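# Clip red and black test leads onto matching strips

## Task

Attach each lead's clip firmly to the exposed metal of its own strip, with the red lead on the red-sleeved strip and the black lead on the black-sleeved strip. Do not bend either strip, and keep both leads plugged in.

## Robot and tools

Robot: two six-joint arms, left_arm and right_arm, each with a parallel gripper. left_arm's fingers are rigid. right_arm's fingers can fold: only the outer quarter of each pad, near the tip, grips at the set force. Deeper in, the fingers may wrap a part and drag it toward the palm, so thin parts can slip and wide ones get squeezed too hard. A fingertip pushed against a surface folds easily, which hides contact and spoils the next grip.

Frame: the scene frame. Origin on the table top, halfway between the nominal bases; +x points out over the table, +z up, and left_arm sits on the +y side. Calibrated bases: left_arm (+0.041, +0.535, 0) m, right_arm (-0.028, -0.508, 0) m, both almost unrotated. A gripper's fingers point along its own +z and open along its y. end_effector_position is the spot between the closed pads, in metres; fingertips reach about 33 mm past it at gaps up to 40 mm, about 9 mm when wide open. Reported hand poses may be off by a few cm.

One row = 18 numbers, each in [-1, 1], always for both arms: left_arm's waist, shoulder, elbow, forearm roll, wrist pitch, wrist roll, then its gripper position, force_limit, speed; then the same nine for right_arm. The six joint numbers are offsets, not poses: they are added to the "Joint targets" line as it stood when the action (or move) began, not to the previous row. So sending the same offset twice moves twice; sending 0 holds the arm. Scale: 1.0 = 1.553 rad for waist and shoulder, 2.33 rad for elbow, 2.913 rad for the three wrist joints. Ranges in rad: elbow -2.792 to 2.792, every other joint -6.283 to 6.283. Any action pushing a joint over 0.010 rad beyond its range is rejected for both arms.

Gripper numbers are absolute commands, not offsets. position: +1 = open 140 mm, about -0.8 = pads touching, -1 = close until blocked. force_limit: pad force, roughly 14 N at -1, 40 N at 0, 58 N at +1. speed: about 30 mm/s at -1, 140 at 0, 250 at +1; faster closes grip much harder. Both start at +1. To leave a gripper unchanged, repeat its last three numbers (0 is a real command). To tighten a grip, raise force_limit and switch position between -1 and -0.98. To loosen, open and close slowly again.

execute_actions(actions, cameras): actions is a list of actions. Each action is up to 15 rows, one per 1/30 s step; a short table repeats its last row. An empty list returns the state plus all camera images.

move(target, speed, blend, stop_force, zero, blocking, cameras): target is one 18-number row or a list of up to 15. All offsets in the list count from the same Joint targets at the call's start. speed is in rad/s for the joint with the farthest to go: 0.01 to 3.92, default 0.5. blend (rad) rounds corners between targets; 0 means stop at each. stop_force (10 to 80 N, shared by both arms) ends an arm's path when it feels that much resisting push; use it with a low speed for gentle contact. Leave it out when backing away from a contact. zero=true re-zeros the force before the move. blocking=false returns early and is not allowed with stop_force. Paths do not avoid obstacles. The result adds a "move:" line: done, off_target, moving, held or fault, plus limits=held if steps were withheld.

wait(seconds 0 to 10), stop() to brake a running move, zoom_image(camera, region=[x0,y0,x1,y1] pixels, at most 504x504) on cam_high, cam_left_wrist or cam_right_wrist. clear_fault(arm) clears a torque or force fault. finished_scene(scene) ends the scene for good.

Result lines: Joint positions, velocities and targets per arm, in joint order (rad, rad/s); end-effector pose, velocities and quat_wxyz; Joint torques and External joint torques (positive = toward larger angle); Flange force along the gripper's x y z (noisy, includes held weight). Tool commands, if shown, give the gripper commands in force. object_status: 0 moving, 1 blocked while opening, 2 blocked while closing (a grip), 3 reached position or pads met. position_measured is in counts: 3 open, 139 ≈ 60 mm, 200 ≈ 20 mm, 230 pads met. "joint sent to its limit" means a joint was capped at its end. "joint command not followed" means the check that keeps the arms apart altered the targets. Wrist depth: 7x7 grid of distances ahead of each wrist camera, in mm. Cameras are 896x504; calibration is given for each.

Avoid: hard impacts, dropping or flinging parts, anything leaving the table, contact between the arms, and gripping the other arm's fingers. Net force of 144 N or joint torque over limit (wrist joints 40.5 N m, elbow 144, waist and shoulder 306) stops the arm until clear_fault; release a grip first if it pins the arm. Don't bend the strips or yank out the leads. Long holds or stretched poses heat motors (MOTOR HOT, then an over-temperature stop).

Each tool is called after "Call:" by a JSON object that holds its "api" and its "payload".

## Session

Call:
{"api": "execute_actions", "payload": {"actions": []}}

Scene clock: 0.00 s.
left_arm: end_effector_position=(+0.8497, -0.2158, +0.1648) position_measured=3 object_status=3 end_effector_quat_wxyz=(-0.079, -0.611, +0.757, -0.218) | right_arm: end_effector_position=(+0.2210, -0.6605, +0.2069) position_measured=3 object_status=3 end_effector_quat_wxyz=(-0.369, +0.079, +0.913, -0.155)
Joint positions: left_arm=[-0.723 0.768 1.05 -0.288 0.932 2.769] | right_arm=[-0.263 0.066 2.155 -0.391 1.659 -1.512]
Joint velocities: within noise
Joint torques (N m): no reading
External joint torques (N m): no reading
Flange force (N): no reading
Wrist depth (mm): cam_left_wrist=[407 381 356 334 317 299 282 / 393 370 344 326 309 292 277 / 383 362 336 317 301 286 272 / 371 346 329 309 294 277 266 / - 110 320 302 289 133 259 / - 325 313 296 281 132 91 / - 324 304 289 276 263 -] | cam_right_wrist=[- 787 642 572 472 271 257 / - - 554 466 394 323 326 / 759 - 501 - 402 354 316 / 636 539 480 - - - - / - 121 - - 335 138 114 / - 105 - - - - 102 / - - - 329 - 280 -]
Joint targets: left_arm=[-0.723 0.768 1.050 -0.288 0.932 2.769] | right_arm=[-0.263 0.066 2.155 -0.391 1.659 -1.512]
Tool commands: left_gripper/position=+1.0 left_gripper/force_limit=+1.0 left_gripper/speed=+1.0 right_gripper/position=+1.0 right_gripper/force_limit=+1.0 right_gripper/speed=+1.0

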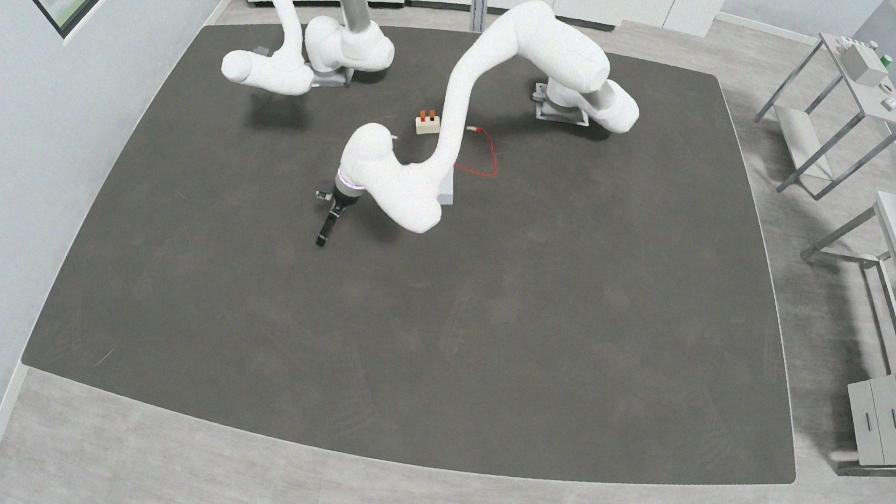

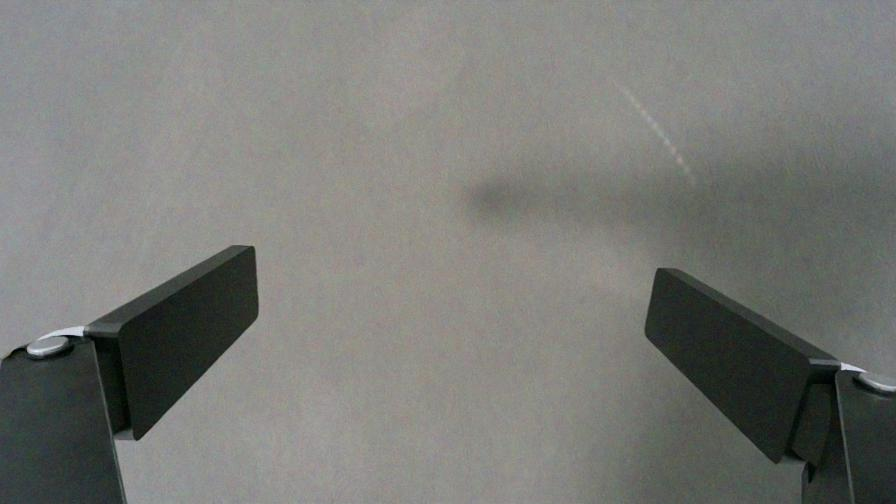

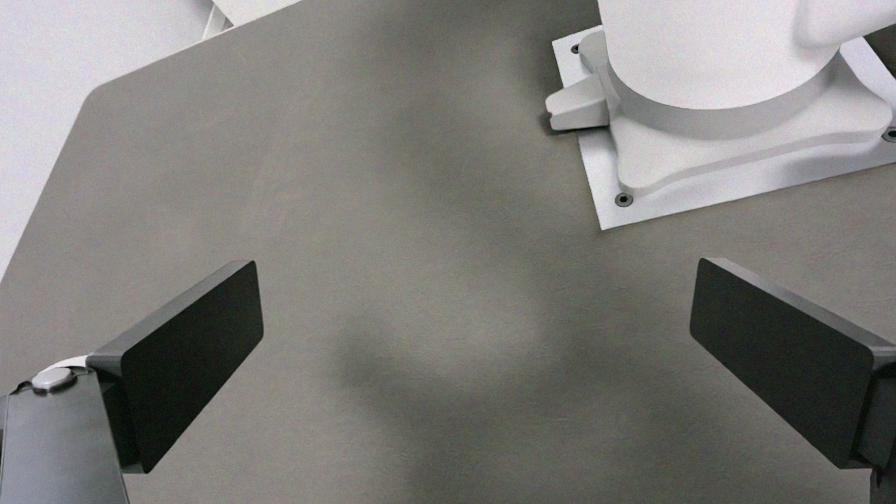

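Call:
{"api": "zoom_image", "payload": {"camera": "cam_high", "region": [340, 80, 560, 220]}}

Call:
{"api": "zoom_image", "payload": {"camera": "cam_high", "region": [200, 0, 660, 260]}}

Scaled by 2.291 from the camera's 896x504 image, which has a finer 1280x720 frame.

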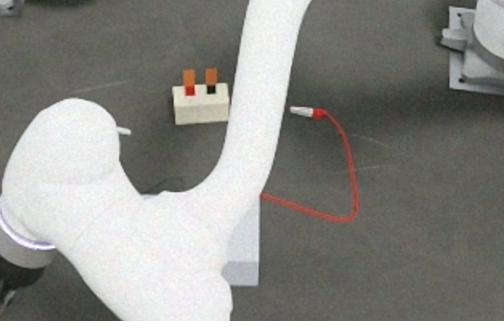

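Scaled by 1.096 from the camera's 896x504 image, which has a finer 1280x720 frame.

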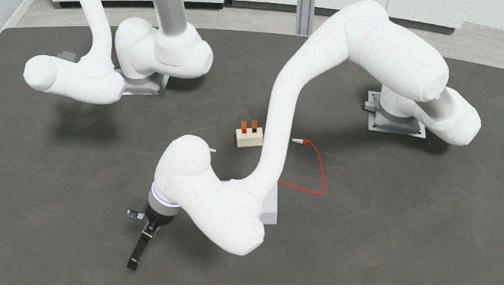

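Call:
{"api": "move", "payload": {"target": [0.2009, -0.6244, 0.3695, 0.0989, 0.1718, -1.0876, 1, 1, 1, 0, 0, 0, 0, 0, 0, 1, 1, 1], "speed": 0.8, "cameras": ["all"]}}

every number of target must lie in its column's range; nothing of the call was run
Scene clock: 192.23 s.
left_arm: end_effector_position=(+0.8497, -0.2158, +0.1648) position_measured=3 object_status=3 end_effector_quat_wxyz=(-0.079, -0.611, +0.757, -0.218) | right_arm: end_effector_position=(+0.2210, -0.6605, +0.2069) position_measured=3 object_status=3 end_effector_quat_wxyz=(-0.369, +0.079, +0.913, -0.155)
Joint positions: left_arm=[-0.723 0.768 1.05 -0.288 0.932 2.769] | right_arm=[-0.263 0.066 2.155 -0.391 1.659 -1.512]
Joint torques (N m): left_arm=[2.34 -123.85 -39.13 3.41 -0.89 0.4] | right_arm=[-1.87 -35.27 -29.33 2.66 2.19 -0.56]
External joint torques (N m): left_arm=[-2.33 9.45 -2.67 -0.01 -0.11 -0.41] | right_arm=[1.8 -2.87 -1.9 -0.26 -0.32 0.54]
Flange force (N): left_arm=[11.4 -20.0 11.8] | right_arm=[4.0 2.4 -3.5]
Joint targets: left_arm=[-0.723 0.768 1.050 -0.288 0.932 2.769] | right_arm=[-0.263 0.066 2.155 -0.391 1.659 -1.512]
Tool commands: left_gripper/position=+1.0 left_gripper/force_limit=+1.0 left_gripper/speed=+1.0 right_gripper/position=+1.0 right_gripper/force_limit=+1.0 right_gripper/speed=+1.0

Call:
{"api": "move", "payload": {"target": [0.2009, -0.6244, 0.3694, 0.0989, 0.1718, -1.0, 1, 1, 1, 0, 0, 0, 0, 0, 0, 1, 1, 1], "speed": 0.8, "cameras": ["all"]}}

Scene clock: 202.43 s.
left_arm: end_effector_position=(+0.4505, +0.3998, +0.3504) position_measured=3 object_status=3 end_effector_quat_wxyz=(+0.000, +0.791, +0.611, +0.000) | right_arm: end_effector_position=(+0.2210, -0.6605, +0.2069) position_measured=3 object_status=3 end_effector_quat_wxyz=(-0.369, +0.079, +0.913, -0.155)
Joint positions: left_arm=[-0.411 -0.202 1.911 0 1.432 -0.144] | right_arm=[-0.263 0.066 2.155 -0.391 1.659 -1.512]
Joint torques (N m): left_arm=[1.8 -27.98 -38.92 4.3 0.15 0.53] | right_arm=[-1.81 -35.34 -29.47 2.65 2.15 -0.54]
External joint torques (N m): left_arm=[-1.76 6.89 -2.99 0.06 -0.15 -0.53] | right_arm=[1.97 -3.33 -1.78 -0.25 -0.27 0.52]
Flange force (N): left_arm=[-6.3 14.9 -3.0] | right_arm=[5.1 2.7 -3.4]
Wrist depth (mm): cam_left_wrist=[424 434 433 436 440 441 444 / 402 451 451 454 460 459 465 / 423 469 473 473 481 478 482 / 489 141 493 496 499 500 507 / - 110 517 509 - 133 529 / - 112 547 548 469 123 91 / - 558 566 582 503 566 -] | cam_right_wrist=[2147 - - - 343 271 256 / - - - 490 392 323 325 / - 568 - - 381 356 334 / - 531 - - 355 338 300 / - 122 410 - 343 137 114 / - 105 401 333 322 299 102 / - - - 331 318 279 -]
Joint targets: left_arm=[-0.411 -0.202 1.911 0.000 1.432 -0.144] | right_arm=[-0.263 0.066 2.155 -0.391 1.659 -1.512]
move: done
camera_calibration:
cam_left_wrist: T_world_to_cam=[[0.98063, -0.195331, 0.014483, -0.361739], [-0.192392, -0.946724, 0.258261, 0.395046], [-0.036735, -0.256045, -0.965967, 0.602776], [0, 0, 0, 1]] pos_world=[0.452878, 0.457678, 0.485476]

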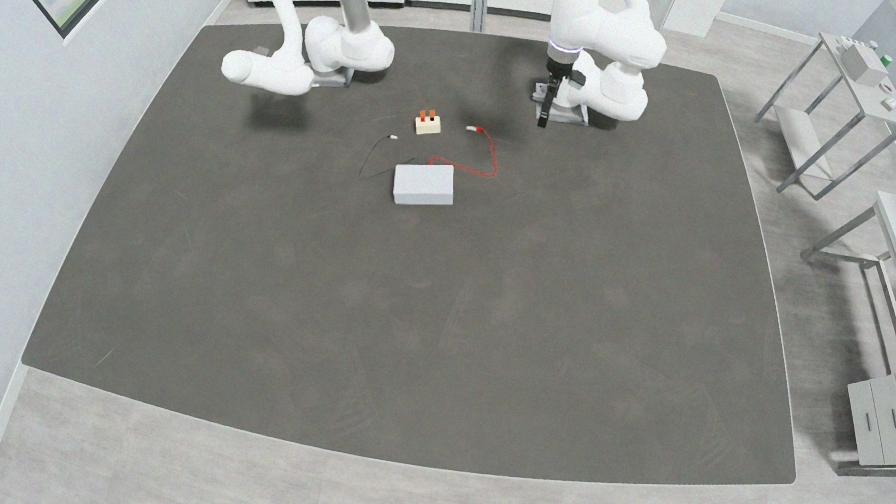

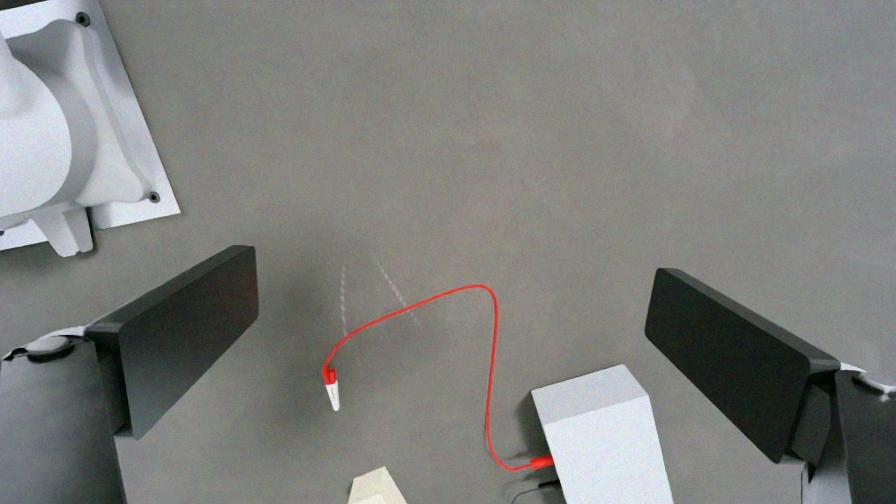

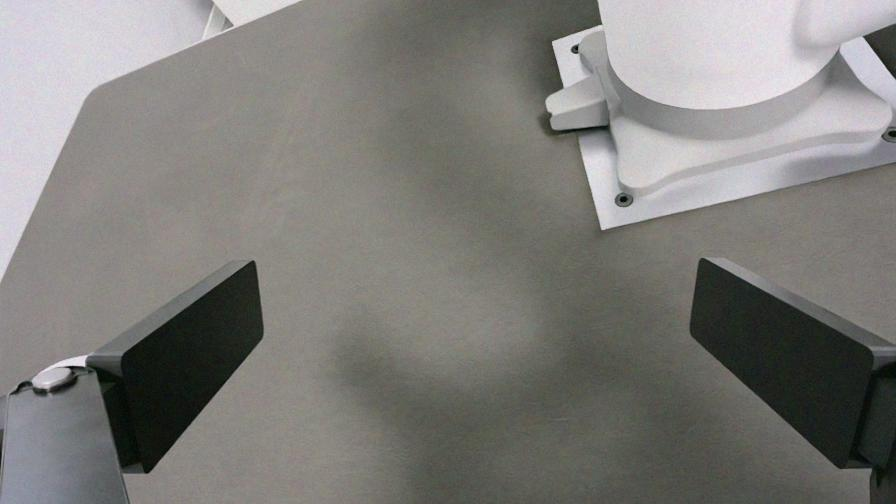

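Call:
{"api": "zoom_image", "payload": {"camera": "cam_high", "region": [350, 95, 510, 215]}}

Call:
{"api": "zoom_image", "payload": {"camera": "cam_high", "region": [380, 95, 490, 155]}}

Call:
{"api": "zoom_image", "payload": {"camera": "cam_left_wrist", "region": [260, 250, 680, 504]}}

Scaled by 3.150 from the camera's 896x504 image, which has a finer 1280x720 frame.

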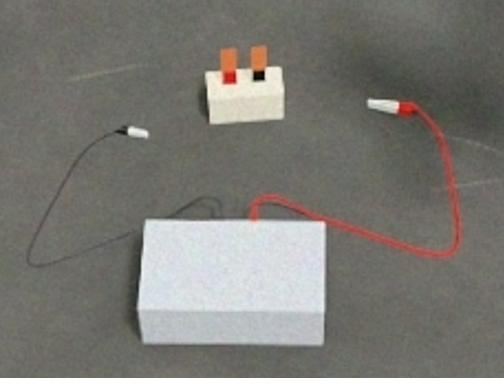

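Scaled by 4.582 from the camera's 896x504 image, which has a finer 1280x720 frame.

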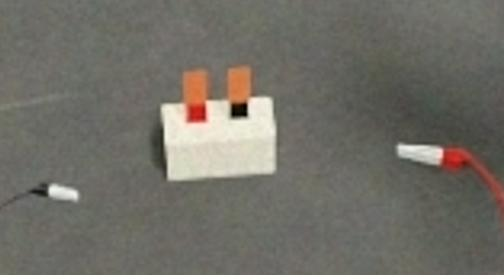

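Scaled by 1.200 from the camera's 896x504 image, which has a finer 1280x720 frame.

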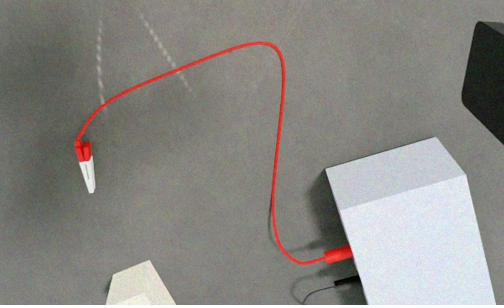

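Call:
{"api": "move", "payload": {"target": [-0.4758, 0.0976, 0.0236, 0, -0.071, -0.3412, 1, 1, 1, 0, 0, 0, 0, 0, 0, 1, 1, 1], "speed": 0.6, "cameras": ["cam_left_wrist"]}}

Call:
{"api": "zoom_image", "payload": {"camera": "cam_left_wrist", "region": [240, 0, 680, 440]}}

Scene clock: 250.57 s.
left_arm: end_effector_position=(+0.2804, +0.0997, +0.2503) position_measured=3 object_status=3 end_effector_quat_wxyz=(+0.000, +0.707, +0.707, +0.000) | right_arm: end_effector_position=(+0.2210, -0.6605, +0.2069) position_measured=3 object_status=3 end_effector_quat_wxyz=(-0.369, +0.079, +0.913, -0.155)
Joint positions: left_arm=[-1.15 -0.05 1.966 0 1.225 -1.138] | right_arm=[-0.263 0.066 2.155 -0.391 1.659 -1.512]
Joint torques (N m): left_arm=[1.63 -41.04 -37.29 4.05 0.16 0.47] | right_arm=[-1.75 -35.41 -29.5 2.64 2.2 -0.53]
External joint torques (N m): left_arm=[-1.58 6.36 -2.57 0.07 -0.13 -0.47] | right_arm=[1.85 -2.64 -1.76 -0.23 -0.33 0.51]
Flange force (N): left_arm=[-14.4 3.2 0.6] | right_arm=[3.7 2.6 -3.3]
Wrist depth (mm): cam_left_wrist=[339 343 345 349 348 352 353 / 356 361 360 361 360 366 367 / 370 374 375 378 384 379 378 / 387 383 388 394 396 381 328 / - 110 416 409 416 133 344 / - 422 432 438 440 124 91 / - 443 457 - 462 463 -] | cam_right_wrist=[2318 - 644 566 432 272 261 / 1885 - - - 395 323 326 / 660 - - - - 351 - / 606 - 436 421 351 327 288 / 569 122 - - - 138 114 / - 112 378 - - 301 102 / - 390 376 - - 274 97]
Joint targets: left_arm=[-1.150 -0.050 1.966 0.000 1.225 -1.138] | right_arm=[-0.263 0.066 2.155 -0.391 1.659 -1.512]
move: done
camera_calibration:
cam_left_wrist: T_world_to_cam=[[0.998204, 0.0581032, 0.0146108, -0.282422], [0.0523508, -0.964483, 0.258905, 0.0370772], [0.0291351, -0.257675, -0.965792, 0.40469], [0, 0, 0, 1]] pos_world=[0.268183, 0.156449, 0.385374]
Images, in order (width x height): cam_left_wrist 896x504.

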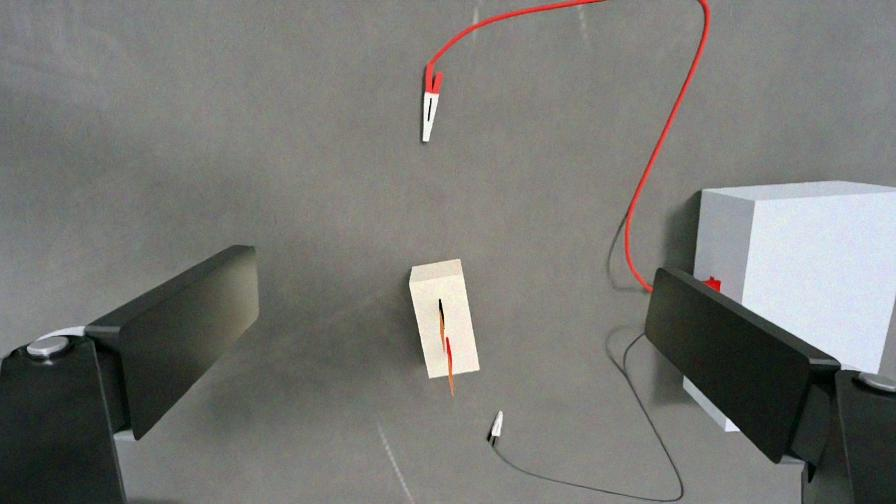

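Scaled by 1.145 from the camera's 896x504 image, which has a finer 1280x720 frame.

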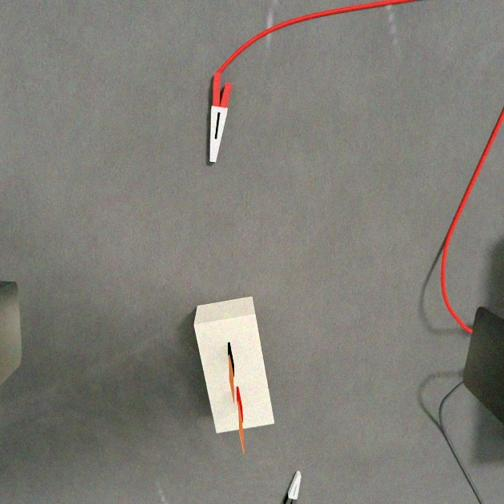

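Call:
{"api": "zoom_image", "payload": {"camera": "cam_left_wrist", "region": [380, 50, 480, 150]}}

Call:
{"api": "zoom_image", "payload": {"camera": "cam_left_wrist", "region": [390, 250, 540, 460]}}

Scaled by 5.040 from the camera's 896x504 image, which has a finer 1280x720 frame.

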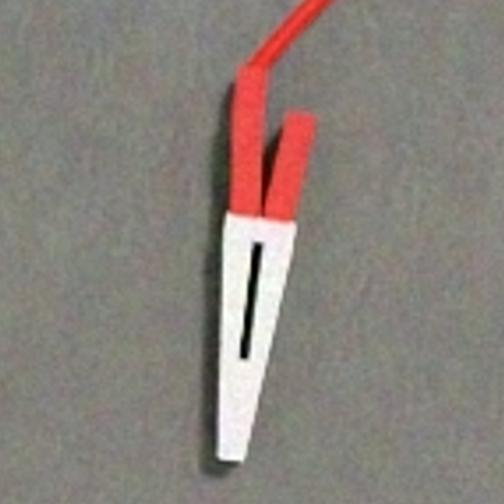

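Scaled by 2.400 from the camera's 896x504 image, which has a finer 1280x720 frame.

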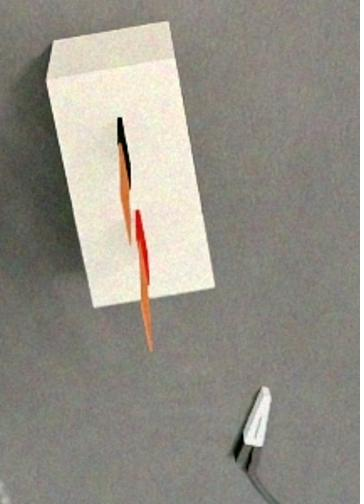

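Call:
{"api": "move", "payload": {"target": [0.0377, -0.083, 0.0891, 0, -0.0271, -0.6, 1, 1, 1, 0, 0, 0, 0, 0, 0, 1, 1, 1], "speed": 0.8}}

Call:
{"api": "move", "payload": {"target": [0, 0, 0, 0, 0, -0.4305, 1, 1, 1, 0, 0, 0, 0, 0, 0, 1, 1, 1], "speed": 0.8, "cameras": ["cam_left_wrist"]}}

Call:
{"api": "zoom_image", "payload": {"camera": "cam_left_wrist", "region": [340, 180, 560, 400]}}

Scene clock: 400.63 s.
left_arm: end_effector_position=(+0.2602, +0.1989, +0.2003) position_measured=3 object_status=3 end_effector_quat_wxyz=(+0.000, -0.117, +0.993, +0.000) | right_arm: end_effector_position=(+0.2210, -0.6605, +0.2069) position_measured=3 object_status=3 end_effector_quat_wxyz=(-0.369, +0.079, +0.913, -0.155)
Joint positions: left_arm=[-1.092 -0.179 2.173 0 1.147 -2.885] | right_arm=[-0.263 0.066 2.155 -0.391 1.659 -1.512]
Joint torques (N m): left_arm=[2.62 -26.08 -36.03 3.85 0.14 0.45] | right_arm=[-1.62 -35.16 -29.34 2.63 2.19 -0.57]
External joint torques (N m): left_arm=[-2.59 6.03 -2.52 0.07 -0.13 -0.45] | right_arm=[1.63 -3.2 -2.05 -0.22 -0.32 0.55]
Flange force (N): left_arm=[2.5 -15.5 1.8] | right_arm=[4.5 2.0 -3.5]
Wrist depth (mm): cam_left_wrist=[297 298 300 302 304 306 300 / 306 309 312 317 317 318 310 / 315 290 327 329 332 334 336 / 335 334 340 344 347 349 351 / - 110 357 361 364 133 368 / - 370 375 379 383 123 91 / - 340 394 400 400 408 -] | cam_right_wrist=[- 693 686 - 336 272 257 / 824 631 574 475 399 323 323 / 775 591 518 - 426 351 319 / - - 460 - 385 147 - / - 121 - - 350 137 108 / - 105 392 - - - 102 / - 407 - 347 - - 97]
Joint targets: left_arm=[-1.092 -0.179 2.173 0.000 1.147 -2.885] | right_arm=[-0.263 0.066 2.155 -0.391 1.659 -1.512]
move: done

Scene clock: 402.80 s.
left_arm: end_effector_position=(+0.2602, +0.1989, +0.2003) position_measured=3 object_status=3 end_effector_quat_wxyz=(+0.000, -0.678, +0.735, +0.000) | right_arm: end_effector_position=(+0.2210, -0.6605, +0.2069) position_measured=3 object_status=3 end_effector_quat_wxyz=(-0.369, +0.079, +0.913, -0.155)
Joint positions: left_arm=[-1.092 -0.179 2.173 0 1.147 -4.139] | right_arm=[-0.263 0.066 2.155 -0.391 1.659 -1.512]
Joint torques (N m): left_arm=[2.31 -26.15 -35.87 3.89 0.06 0.36] | right_arm=[-1.77 -35.49 -29.48 2.63 2.2 -0.53]
External joint torques (N m): left_arm=[-2.29 6.13 -2.64 0.05 -0.1 -0.36] | right_arm=[1.86 -2.89 -1.91 -0.21 -0.33 0.51]
Flange force (N): left_arm=[15.2 -3.5 1.7] | right_arm=[4.0 2.5 -3.5]
Wrist depth (mm): cam_left_wrist=[292 299 300 300 302 305 308 / 309 310 312 314 317 318 321 / 323 324 326 328 330 333 335 / 337 333 343 344 348 348 351 / - 110 358 361 363 133 366 / - 372 377 379 383 124 91 / - 396 397 398 398 374 -] | cam_right_wrist=[- - 633 - 338 271 257 / 1758 - 568 - 404 323 325 / - - - - 402 352 - / - 532 - - - - - / - 122 434 - - 138 108 / - 113 - - - 299 102 / - - - 332 - - 97]
Joint targets: left_arm=[-1.092 -0.179 2.173 0.000 1.147 -4.139] | right_arm=[-0.263 0.066 2.155 -0.391 1.659 -1.512]
move: done
camera_calibration:
cam_left_wrist: T_world_to_cam=[[-0.999637, 0.0233195, 0.0134879, 0.259688], [0.026011, 0.965799, 0.257983, -0.230134], [-0.0070106, 0.25824, -0.966055, 0.289436], [0, 0, 0, 1]] pos_world=[0.267609, 0.141463, 0.335479]
Images, in order (width x height): cam_left_wrist 896x504.

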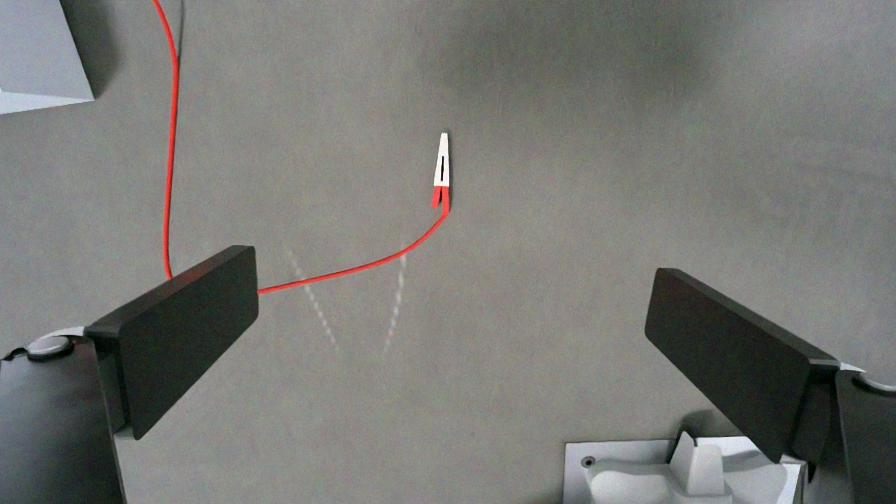

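Scaled by 2.291 from the camera's 896x504 image, which has a finer 1280x720 frame.

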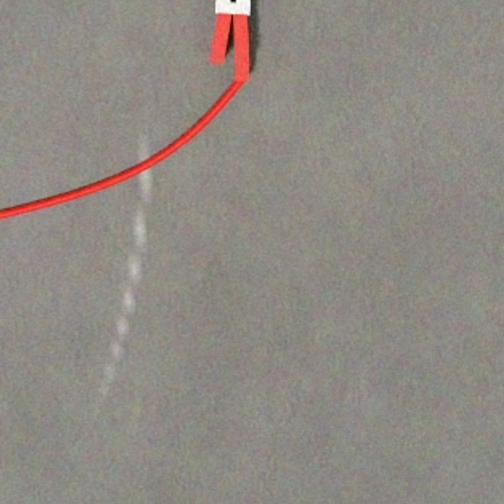

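Call:
{"api": "zoom_image", "payload": {"camera": "cam_left_wrist", "region": [400, 125, 490, 215]}}

Scaled by 5.600 from the camera's 896x504 image, which has a finer 1280x720 frame.

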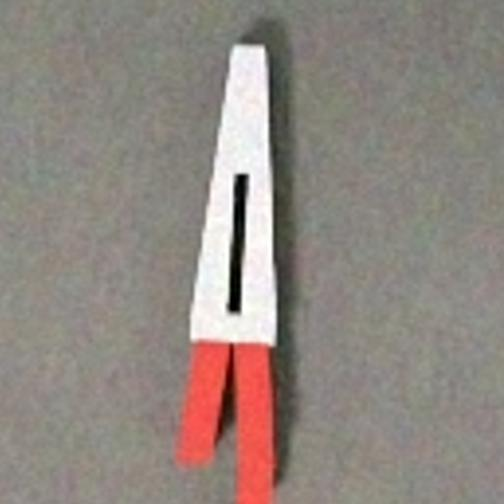

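Call:
{"api": "move", "payload": {"target": [0, 0, 0, 0, 0, 0, -0.35, -1, -0.5, 0, 0, 0, 0, 0, 0, 1, 1, 1], "cameras": ["cam_left_wrist"]}}

Scene clock: 456.03 s.
left_arm: end_effector_position=(+0.2602, +0.1989, +0.2003) position_measured=173 object_status=0 end_effector_quat_wxyz=(+0.000, -0.678, +0.735, +0.000) | right_arm: end_effector_position=(+0.2210, -0.6605, +0.2069) position_measured=3 object_status=3 end_effector_quat_wxyz=(-0.369, +0.079, +0.913, -0.155)
Joint positions: left_arm=[-1.092 -0.179 2.173 0 1.147 -4.139] | right_arm=[-0.263 0.066 2.155 -0.391 1.659 -1.512]
Joint torques (N m): left_arm=[2.27 -26.3 -35.85 3.91 0.09 0.34] | right_arm=[-1.72 -35.38 -29.39 2.66 2.18 -0.56]
External joint torques (N m): left_arm=[-2.26 6.28 -2.71 0.02 -0.14 -0.34] | right_arm=[1.75 -2.83 -1.98 -0.24 -0.32 0.55]
Flange force (N): left_arm=[15.5 -3.8 1.8] | right_arm=[3.9 2.3 -3.6]
Wrist depth (mm): cam_left_wrist=[291 298 300 302 303 307 308 / 309 310 314 314 315 318 321 / 321 324 327 326 331 334 335 / 339 338 342 341 343 350 350 / 353 349 95 357 117 364 371 / 366 - - 380 75 96 388 / - 71 - 400 - - 67] | cam_right_wrist=[2079 728 601 572 464 272 257 / - 679 - 501 403 323 325 / 682 578 - 460 399 355 - / 631 550 - - 369 330 - / - 121 - - - 138 108 / - 113 - - - - 102 / - 411 - 326 307 - -]
Joint targets: left_arm=[-1.092 -0.179 2.173 0.000 1.147 -4.139] | right_arm=[-0.263 0.066 2.155 -0.391 1.659 -1.512]
move: done
camera_calibration:
cam_left_wrist: T_world_to_cam=[[-0.99964, 0.0232232, 0.013461, 0.259712], [0.0259111, 0.965801, 0.257985, -0.230108], [-0.00700944, 0.258241, -0.966055, 0.289435], [0, 0, 0, 1]] pos_world=[0.267609, 0.141463, 0.335479]
Images, in order (width x height): cam_left_wrist 896x504.

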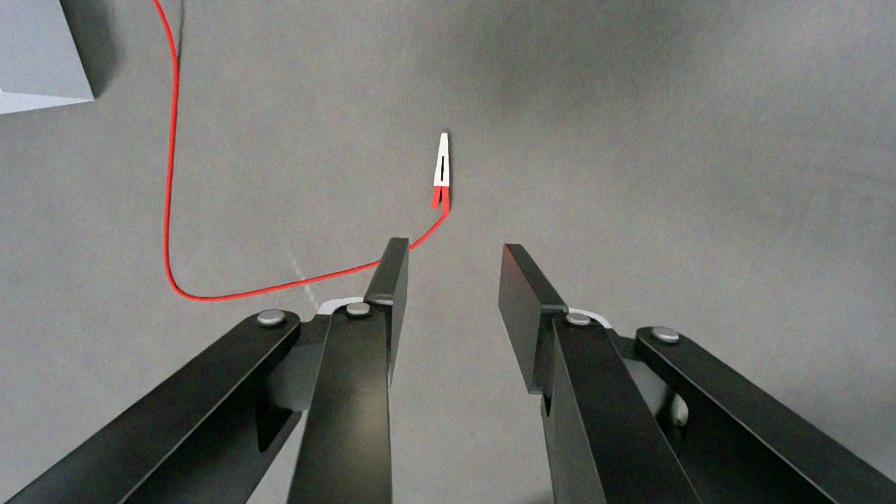

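Call:
{"api": "move", "payload": {"target": [0.0061, 0.0809, 0.0539, 0, -0.0861, 0.0024, -0.35, -1, -0.5, 0, 0, 0, 0, 0, 0, 1, 1, 1], "speed": 0.4, "cameras": ["cam_left_wrist"]}}

Call:
{"api": "zoom_image", "payload": {"camera": "cam_left_wrist", "region": [360, 100, 560, 300]}}

Scene clock: 504.60 s.
left_arm: end_effector_position=(+0.2653, +0.1974, +0.0899) position_measured=173 object_status=3 end_effector_quat_wxyz=(+0.000, -0.679, +0.735, +0.000) | right_arm: end_effector_position=(+0.2210, -0.6605, +0.2069) position_measured=3 object_status=3 end_effector_quat_wxyz=(-0.369, +0.079, +0.913, -0.155)
Joint positions: left_arm=[-1.082 -0.053 2.299 0 0.896 -4.132] | right_arm=[-0.263 0.066 2.155 -0.391 1.659 -1.512]
Joint torques (N m): left_arm=[2.4 -34.79 -30.42 3.31 -0.07 0.34] | right_arm=[-1.79 -35.56 -29.38 2.64 2.17 -0.53]
External joint torques (N m): left_arm=[-2.36 7.08 -2.74 0.07 0.02 -0.34] | right_arm=[1.89 -2.69 -1.82 -0.24 -0.3 0.51]
Flange force (N): left_arm=[16.5 -4.4 6.7] | right_arm=[3.8 2.6 -3.5]
Wrist depth (mm): cam_left_wrist=[199 200 201 203 204 205 206 / 207 209 210 211 213 213 215 / 216 217 219 220 222 223 226 / 226 227 229 229 231 234 236 / 237 235 95 241 122 244 247 / 246 - - 255 75 96 260 / - 71 - 269 - - 67] | cam_right_wrist=[- - 642 - 346 271 257 / - 631 577 - 405 323 325 / - - - 444 - 346 - / - - - - - - - / 569 121 434 374 348 138 108 / - 105 - - 330 298 102 / - - - - - 278 97]
Joint targets: left_arm=[-1.082 -0.053 2.299 0.000 0.896 -4.132] | right_arm=[-0.263 0.066 2.155 -0.391 1.659 -1.512]
move: done
camera_calibration:
cam_left_wrist: T_world_to_cam=[[-0.999688, 0.0208556, 0.0137417, 0.266818], [0.0236989, 0.965769, 0.258317, -0.199786], [-0.00788397, 0.258563, -0.965962, 0.183377], [0, 0, 0, 1]] pos_world=[0.272916, 0.139968, 0.225077]
Images, in order (width x height): cam_left_wrist 896x504.

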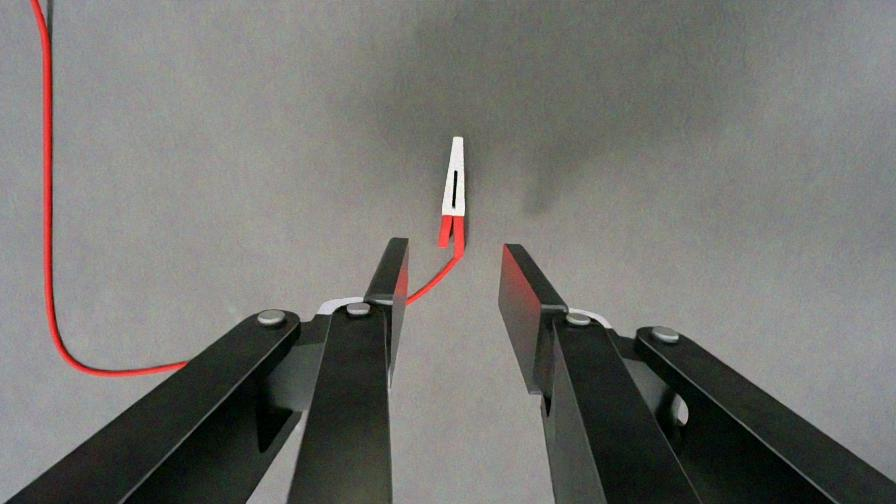

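Scaled by 2.520 from the camera's 896x504 image, which has a finer 1280x720 frame.

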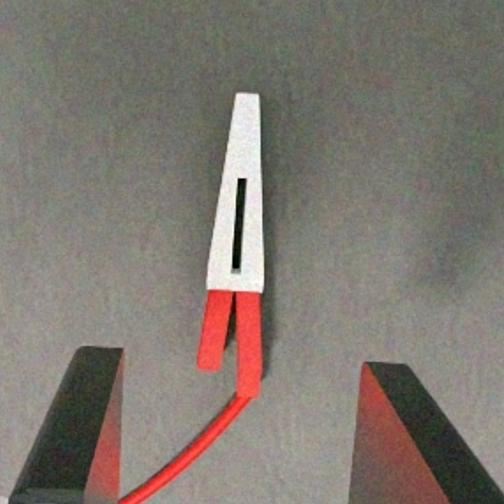

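Call:
{"api": "move", "payload": {"target": [0.0019, 0.0395, 0.0204, 0, -0.0376, 0.0013, -0.35, -1, -0.5, 0, 0, 0, 0, 0, 0, 1, 1, 1], "speed": 0.2, "cameras": ["cam_left_wrist"]}}

Call:
{"api": "zoom_image", "payload": {"camera": "cam_left_wrist", "region": [360, 100, 560, 300]}}

Scene clock: 546.00 s.
left_arm: end_effector_position=(+0.2652, +0.2001, +0.0454) position_measured=173 object_status=3 end_effector_quat_wxyz=(+0.000, -0.678, +0.735, +0.000) | right_arm: end_effector_position=(+0.2210, -0.6605, +0.2069) position_measured=3 object_status=3 end_effector_quat_wxyz=(-0.369, +0.079, +0.913, -0.155)
Joint positions: left_arm=[-1.079 0.008 2.346 0 0.786 -4.129] | right_arm=[-0.263 0.066 2.155 -0.391 1.659 -1.512]
Joint torques (N m): left_arm=[2.48 -37.25 -27.15 3.03 0.32 0.39] | right_arm=[-1.88 -35.51 -29.42 2.64 2.2 -0.53]
External joint torques (N m): left_arm=[-2.48 6.34 -2.94 0.03 -0.38 -0.39] | right_arm=[1.89 -2.86 -1.77 -0.24 -0.32 0.51]
Flange force (N): left_arm=[15.7 -3.3 8.4] | right_arm=[4.1 2.6 -3.3]
Wrist depth (mm): cam_left_wrist=[160 160 161 162 164 164 165 / 166 167 168 169 170 171 173 / 174 174 175 176 178 179 180 / 181 182 183 181 187 187 189 / 190 189 95 192 122 196 198 / 197 - - 203 75 96 208 / - 71 - 220 - - 66] | cam_right_wrist=[2787 2381 - - 329 271 260 / - - 586 513 392 323 326 / - 599 - 417 385 360 319 / 609 547 - 419 - 146 307 / 571 121 - 391 - 138 114 / - 105 418 335 322 303 102 / - 411 362 - - - -]
Joint targets: left_arm=[-1.079 0.008 2.346 0.000 0.786 -4.129] | right_arm=[-0.263 0.066 2.155 -0.391 1.659 -1.512]
move: done
camera_calibration:
cam_left_wrist: T_world_to_cam=[[-0.999675, 0.021672, 0.0134365, 0.267106], [0.0244046, 0.965891, 0.257796, -0.191009], [-0.00739127, 0.25804, -0.966106, 0.139661], [0, 0, 0, 1]] pos_world=[0.272713, 0.142667, 0.180579]
Images, in order (width x height): cam_left_wrist 896x504.

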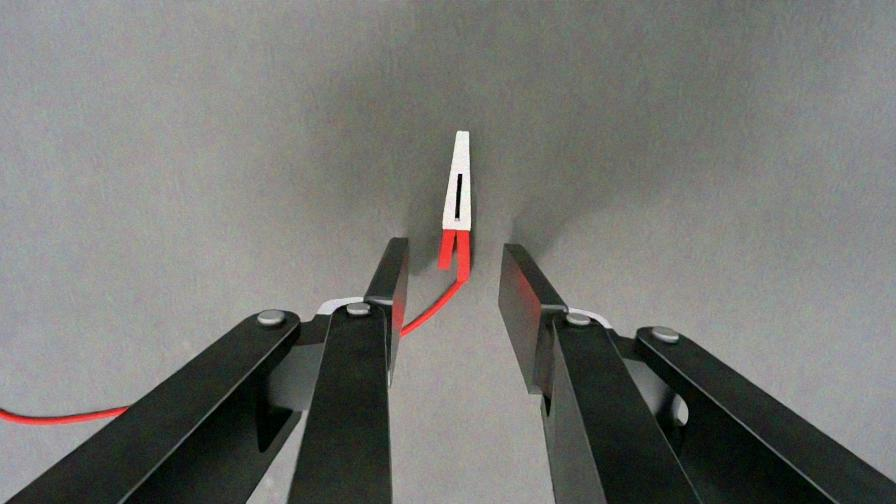

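Scaled by 2.520 from the camera's 896x504 image, which has a finer 1280x720 frame.

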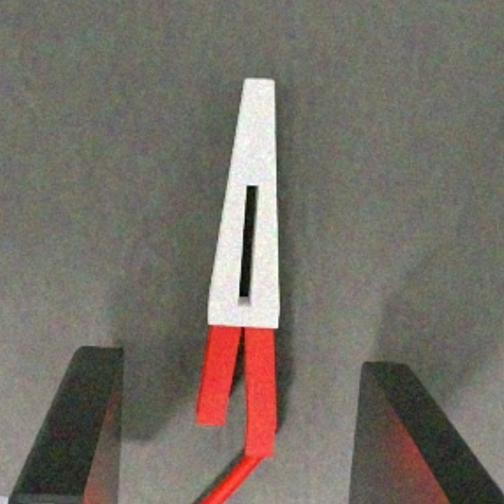

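Call:
{"api": "move", "payload": {"target": [0, 0.018, 0.00644, 0, -0.01474, 0, -0.35, -1, -0.5, 0, 0, 0, 0, 0, 0, 1, 1, 1], "speed": 0.025, "stop_force": 12, "cameras": ["cam_left_wrist"]}}

Call:
{"api": "zoom_image", "payload": {"camera": "cam_left_wrist", "region": [360, 100, 560, 300]}}

Scene clock: 556.70 s.
left_arm: end_effector_position=(+0.2653, +0.2000, +0.0333) position_measured=173 object_status=3 end_effector_quat_wxyz=(+0.000, -0.678, +0.735, -0.001) | right_arm: end_effector_position=(+0.2210, -0.6605, +0.2069) position_measured=3 object_status=3 end_effector_quat_wxyz=(-0.369, +0.079, +0.913, -0.155)
Joint positions: left_arm=[-1.079 0.028 2.357 0 0.756 -4.129] | right_arm=[-0.263 0.066 2.155 -0.391 1.659 -1.512]
Joint torques (N m): left_arm=[2 -15.97 -14.75 2.93 -4.97 0.31] | right_arm=[-1.88 -35.36 -29.4 2.64 2.2 -0.52]
External joint torques (N m): left_arm=[-1.97 -16.11 -14.27 0.02 4.92 -0.31] | right_arm=[1.99 -3.03 -1.86 -0.23 -0.32 0.5]
Flange force (N): left_arm=[2.0 5.7 -51.6] | right_arm=[4.4 2.7 -3.5]
Wrist depth (mm): cam_left_wrist=[149 149 150 151 152 153 154 / 155 156 158 159 159 160 161 / 161 163 164 165 166 167 168 / 169 170 171 170 172 175 176 / 177 176 96 179 117 183 185 / 183 - - 191 75 96 195 / - 71 - 200 - - 67] | cam_right_wrist=[- 738 - - 434 272 257 / - 744 - 466 400 323 325 / - - 485 449 - 352 337 / - 503 465 420 362 336 305 / - 122 427 376 335 138 114 / - 105 - - - - 102 / - 393 - - - - 97]
Joint targets: left_arm=[-1.079 0.028 2.357 0.000 0.756 -4.129] | right_arm=[-0.263 0.066 2.155 -0.391 1.659 -1.512]
move: contact (left_arm); left_arm: the wrist pitch is farthest, 0.013 rad from its target
camera_calibration:
cam_left_wrist: T_world_to_cam=[[-0.999675, 0.0216717, 0.0134344, 0.267373], [0.024403, 0.965916, 0.257703, -0.187757], [-0.00739168, 0.257947, -0.966131, 0.127919], [0, 0, 0, 1]] pos_world=[0.272813, 0.142567, 0.16838]
Images, in order (width x height): cam_left_wrist 896x504.

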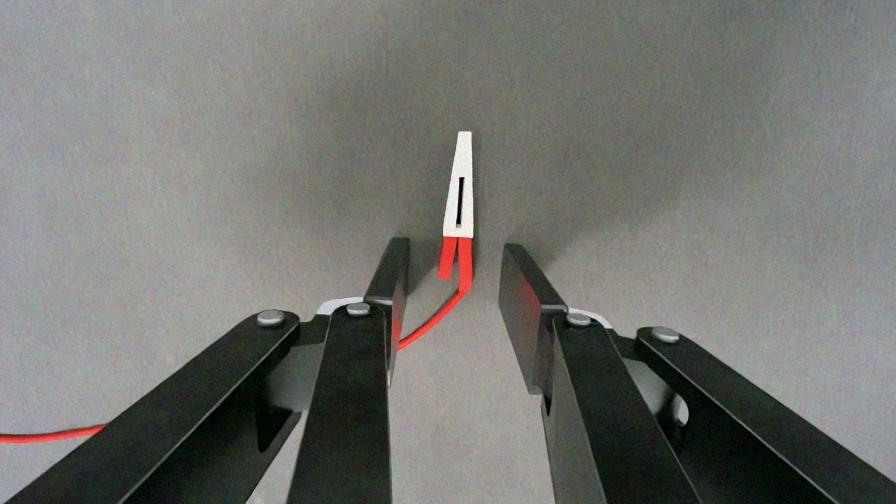

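Scaled by 2.520 from the camera's 896x504 image, which has a finer 1280x720 frame.

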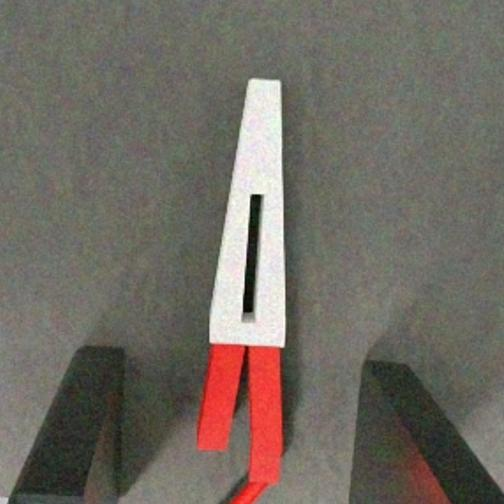

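Call:
{"api": "move", "payload": {"target": [0, -0.003, -0.001, 0, 0.0024, 0, -0.35, -1, -0.5, 0, 0, 0, 0, 0, 0, 1, 1, 1], "speed": 0.05}}

Call:
{"api": "move", "payload": {"target": [0, 0, 0, 0, 0, 0, -1, -1, -1, 0, 0, 0, 0, 0, 0, 1, 1, 1], "cameras": ["cam_left_wrist"]}}

Call:
{"api": "zoom_image", "payload": {"camera": "cam_left_wrist", "region": [360, 100, 560, 300]}}

Scene clock: 576.33 s.
left_arm: end_effector_position=(+0.2652, +0.2000, +0.0360) position_measured=173 object_status=3 end_effector_quat_wxyz=(+0.000, -0.678, +0.735, +0.000) | right_arm: end_effector_position=(+0.2210, -0.6605, +0.2069) position_measured=3 object_status=3 end_effector_quat_wxyz=(-0.369, +0.079, +0.913, -0.155)
Joint positions: left_arm=[-1.079 0.023 2.355 0 0.763 -4.129] | right_arm=[-0.263 0.066 2.155 -0.391 1.659 -1.512]
Joint torques (N m): left_arm=[2.2 -37.81 -26.84 2.96 0 0.35] | right_arm=[-1.71 -35.31 -29.47 2.63 2.17 -0.55]
External joint torques (N m): left_arm=[-2.2 6.13 -2.38 0.02 -0.05 -0.35] | right_arm=[1.67 -2.87 -1.94 -0.22 -0.3 0.53]
Flange force (N): left_arm=[14.2 -3.1 8.1] | right_arm=[4.0 2.2 -3.5]
Wrist depth (mm): cam_left_wrist=[151 152 152 153 154 155 157 / 158 158 159 160 161 162 163 / 164 165 166 167 169 170 171 / 172 173 173 172 175 178 179 / 180 179 96 182 122 186 188 / 186 - - 194 75 - 197 / - 71 - 203 - - 67] | cam_right_wrist=[- 2165 647 - 331 273 256 / 738 724 - 493 395 323 327 / - 634 - - 399 360 316 / 611 560 456 416 - 323 306 / 574 122 418 414 348 138 114 / - 104 386 373 - - 102 / - 398 - - - 290 97]
Joint targets: left_arm=[-1.079 0.023 2.355 0.000 0.763 -4.129] | right_arm=[-0.263 0.066 2.155 -0.391 1.659 -1.512]
move: done

Scene clock: 577.57 s.
left_arm: end_effector_position=(+0.2652, +0.2000, +0.0360) position_measured=217 object_status=2 end_effector_quat_wxyz=(+0.000, -0.678, +0.735, +0.000) | right_arm: end_effector_position=(+0.2210, -0.6605, +0.2069) position_measured=3 object_status=3 end_effector_quat_wxyz=(-0.369, +0.079, +0.913, -0.155)
Joint positions: left_arm=[-1.079 0.023 2.355 0 0.763 -4.129] | right_arm=[-0.263 0.066 2.155 -0.391 1.659 -1.512]
Joint torques (N m): left_arm=[2.26 -38.34 -26.28 2.85 0.17 0.4] | right_arm=[-1.73 -35.42 -29.42 2.63 2.22 -0.53]
External joint torques (N m): left_arm=[-2.22 6.4 -3.09 0.14 -0.23 -0.4] | right_arm=[1.77 -2.89 -1.87 -0.23 -0.34 0.52]
Flange force (N): left_arm=[15.5 -4.0 8.4] | right_arm=[4.0 2.4 -3.4]
Wrist depth (mm): cam_left_wrist=[151 152 153 154 155 155 157 / 157 158 159 160 161 162 163 / 164 165 166 167 169 169 171 / 172 172 173 172 176 178 179 / 180 181 179 102 105 186 188 / 189 69 80 80 83 193 198 / - - - - - 68 206] | cam_right_wrist=[- 748 689 565 360 272 257 / - - - 448 405 325 326 / 1912 663 - 455 418 354 - / - - 460 - - - - / - 122 432 - - 138 114 / - 105 407 - 322 309 102 / - 387 379 330 286 289 -]
Joint targets: left_arm=[-1.079 0.023 2.355 0.000 0.763 -4.129] | right_arm=[-0.263 0.066 2.155 -0.391 1.659 -1.512]
move: done
camera_calibration:
cam_left_wrist: T_world_to_cam=[[-0.999675, 0.021672, 0.0134365, 0.267233], [0.0244046, 0.965891, 0.257796, -0.188586], [-0.00739127, 0.25804, -0.966106, 0.130579], [0, 0, 0, 1]] pos_world=[0.272713, 0.142667, 0.171179]
Images, in order (width x height): cam_left_wrist 896x504.

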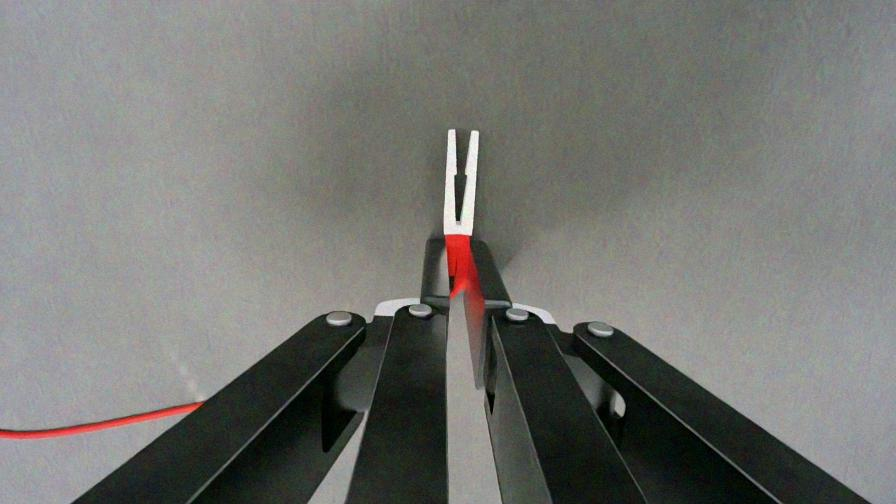

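Scaled by 2.520 from the camera's 896x504 image, which has a finer 1280x720 frame.

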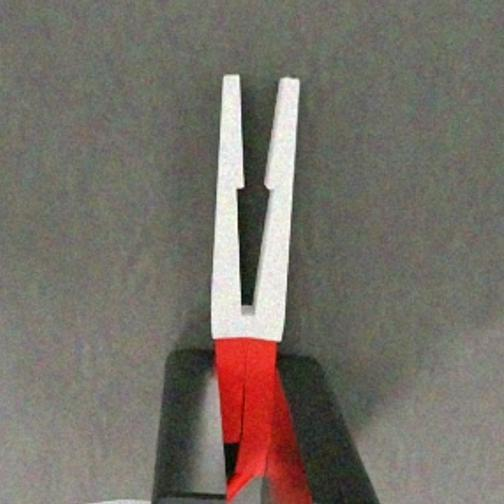

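Call:
{"api": "move", "payload": {"target": [0, 0, 0, 0, 0, 0, -0.35, -1, -1, 0, 0, 0, 0, 0, 0, 1, 1, 1]}}

Scene clock: 619.60 s.
left_arm: end_effector_position=(+0.2652, +0.2000, +0.0360) position_measured=173 object_status=0 end_effector_quat_wxyz=(+0.000, -0.678, +0.735, +0.000) | right_arm: end_effector_position=(+0.2210, -0.6605, +0.2069) position_measured=3 object_status=3 end_effector_quat_wxyz=(-0.369, +0.079, +0.913, -0.155)
Joint positions: left_arm=[-1.079 0.023 2.355 0 0.763 -4.129] | right_arm=[-0.263 0.066 2.155 -0.391 1.659 -1.512]
Joint torques (N m): left_arm=[2.02 -38.91 -26.88 2.98 0.11 0.41] | right_arm=[-1.65 -35.23 -29.35 2.63 2.18 -0.5]
External joint torques (N m): left_arm=[-2 7.13 -2.42 0 -0.16 -0.41] | right_arm=[1.78 -3.08 -1.92 -0.22 -0.31 0.48]
Flange force (N): left_arm=[15.2 -4.4 10.0] | right_arm=[4.4 2.3 -3.5]
Wrist depth (mm): cam_left_wrist=[151 152 153 154 155 155 157 / 157 158 159 160 162 162 164 / 164 165 166 166 169 170 171 / 171 173 173 173 175 178 179 / 180 179 96 182 122 186 188 / 187 - - 193 75 96 198 / - 71 - 202 - - 67] | cam_right_wrist=[2015 - - 545 323 271 256 / 1794 742 - - 390 324 327 / 691 567 492 - - 353 318 / - 522 490 - 384 - 312 / 585 122 - 375 358 137 114 / - 112 - 349 - 305 102 / - - - 339 - 272 97]
Joint targets: left_arm=[-1.079 0.023 2.355 0.000 0.763 -4.129] | right_arm=[-0.263 0.066 2.155 -0.391 1.659 -1.512]
move: done


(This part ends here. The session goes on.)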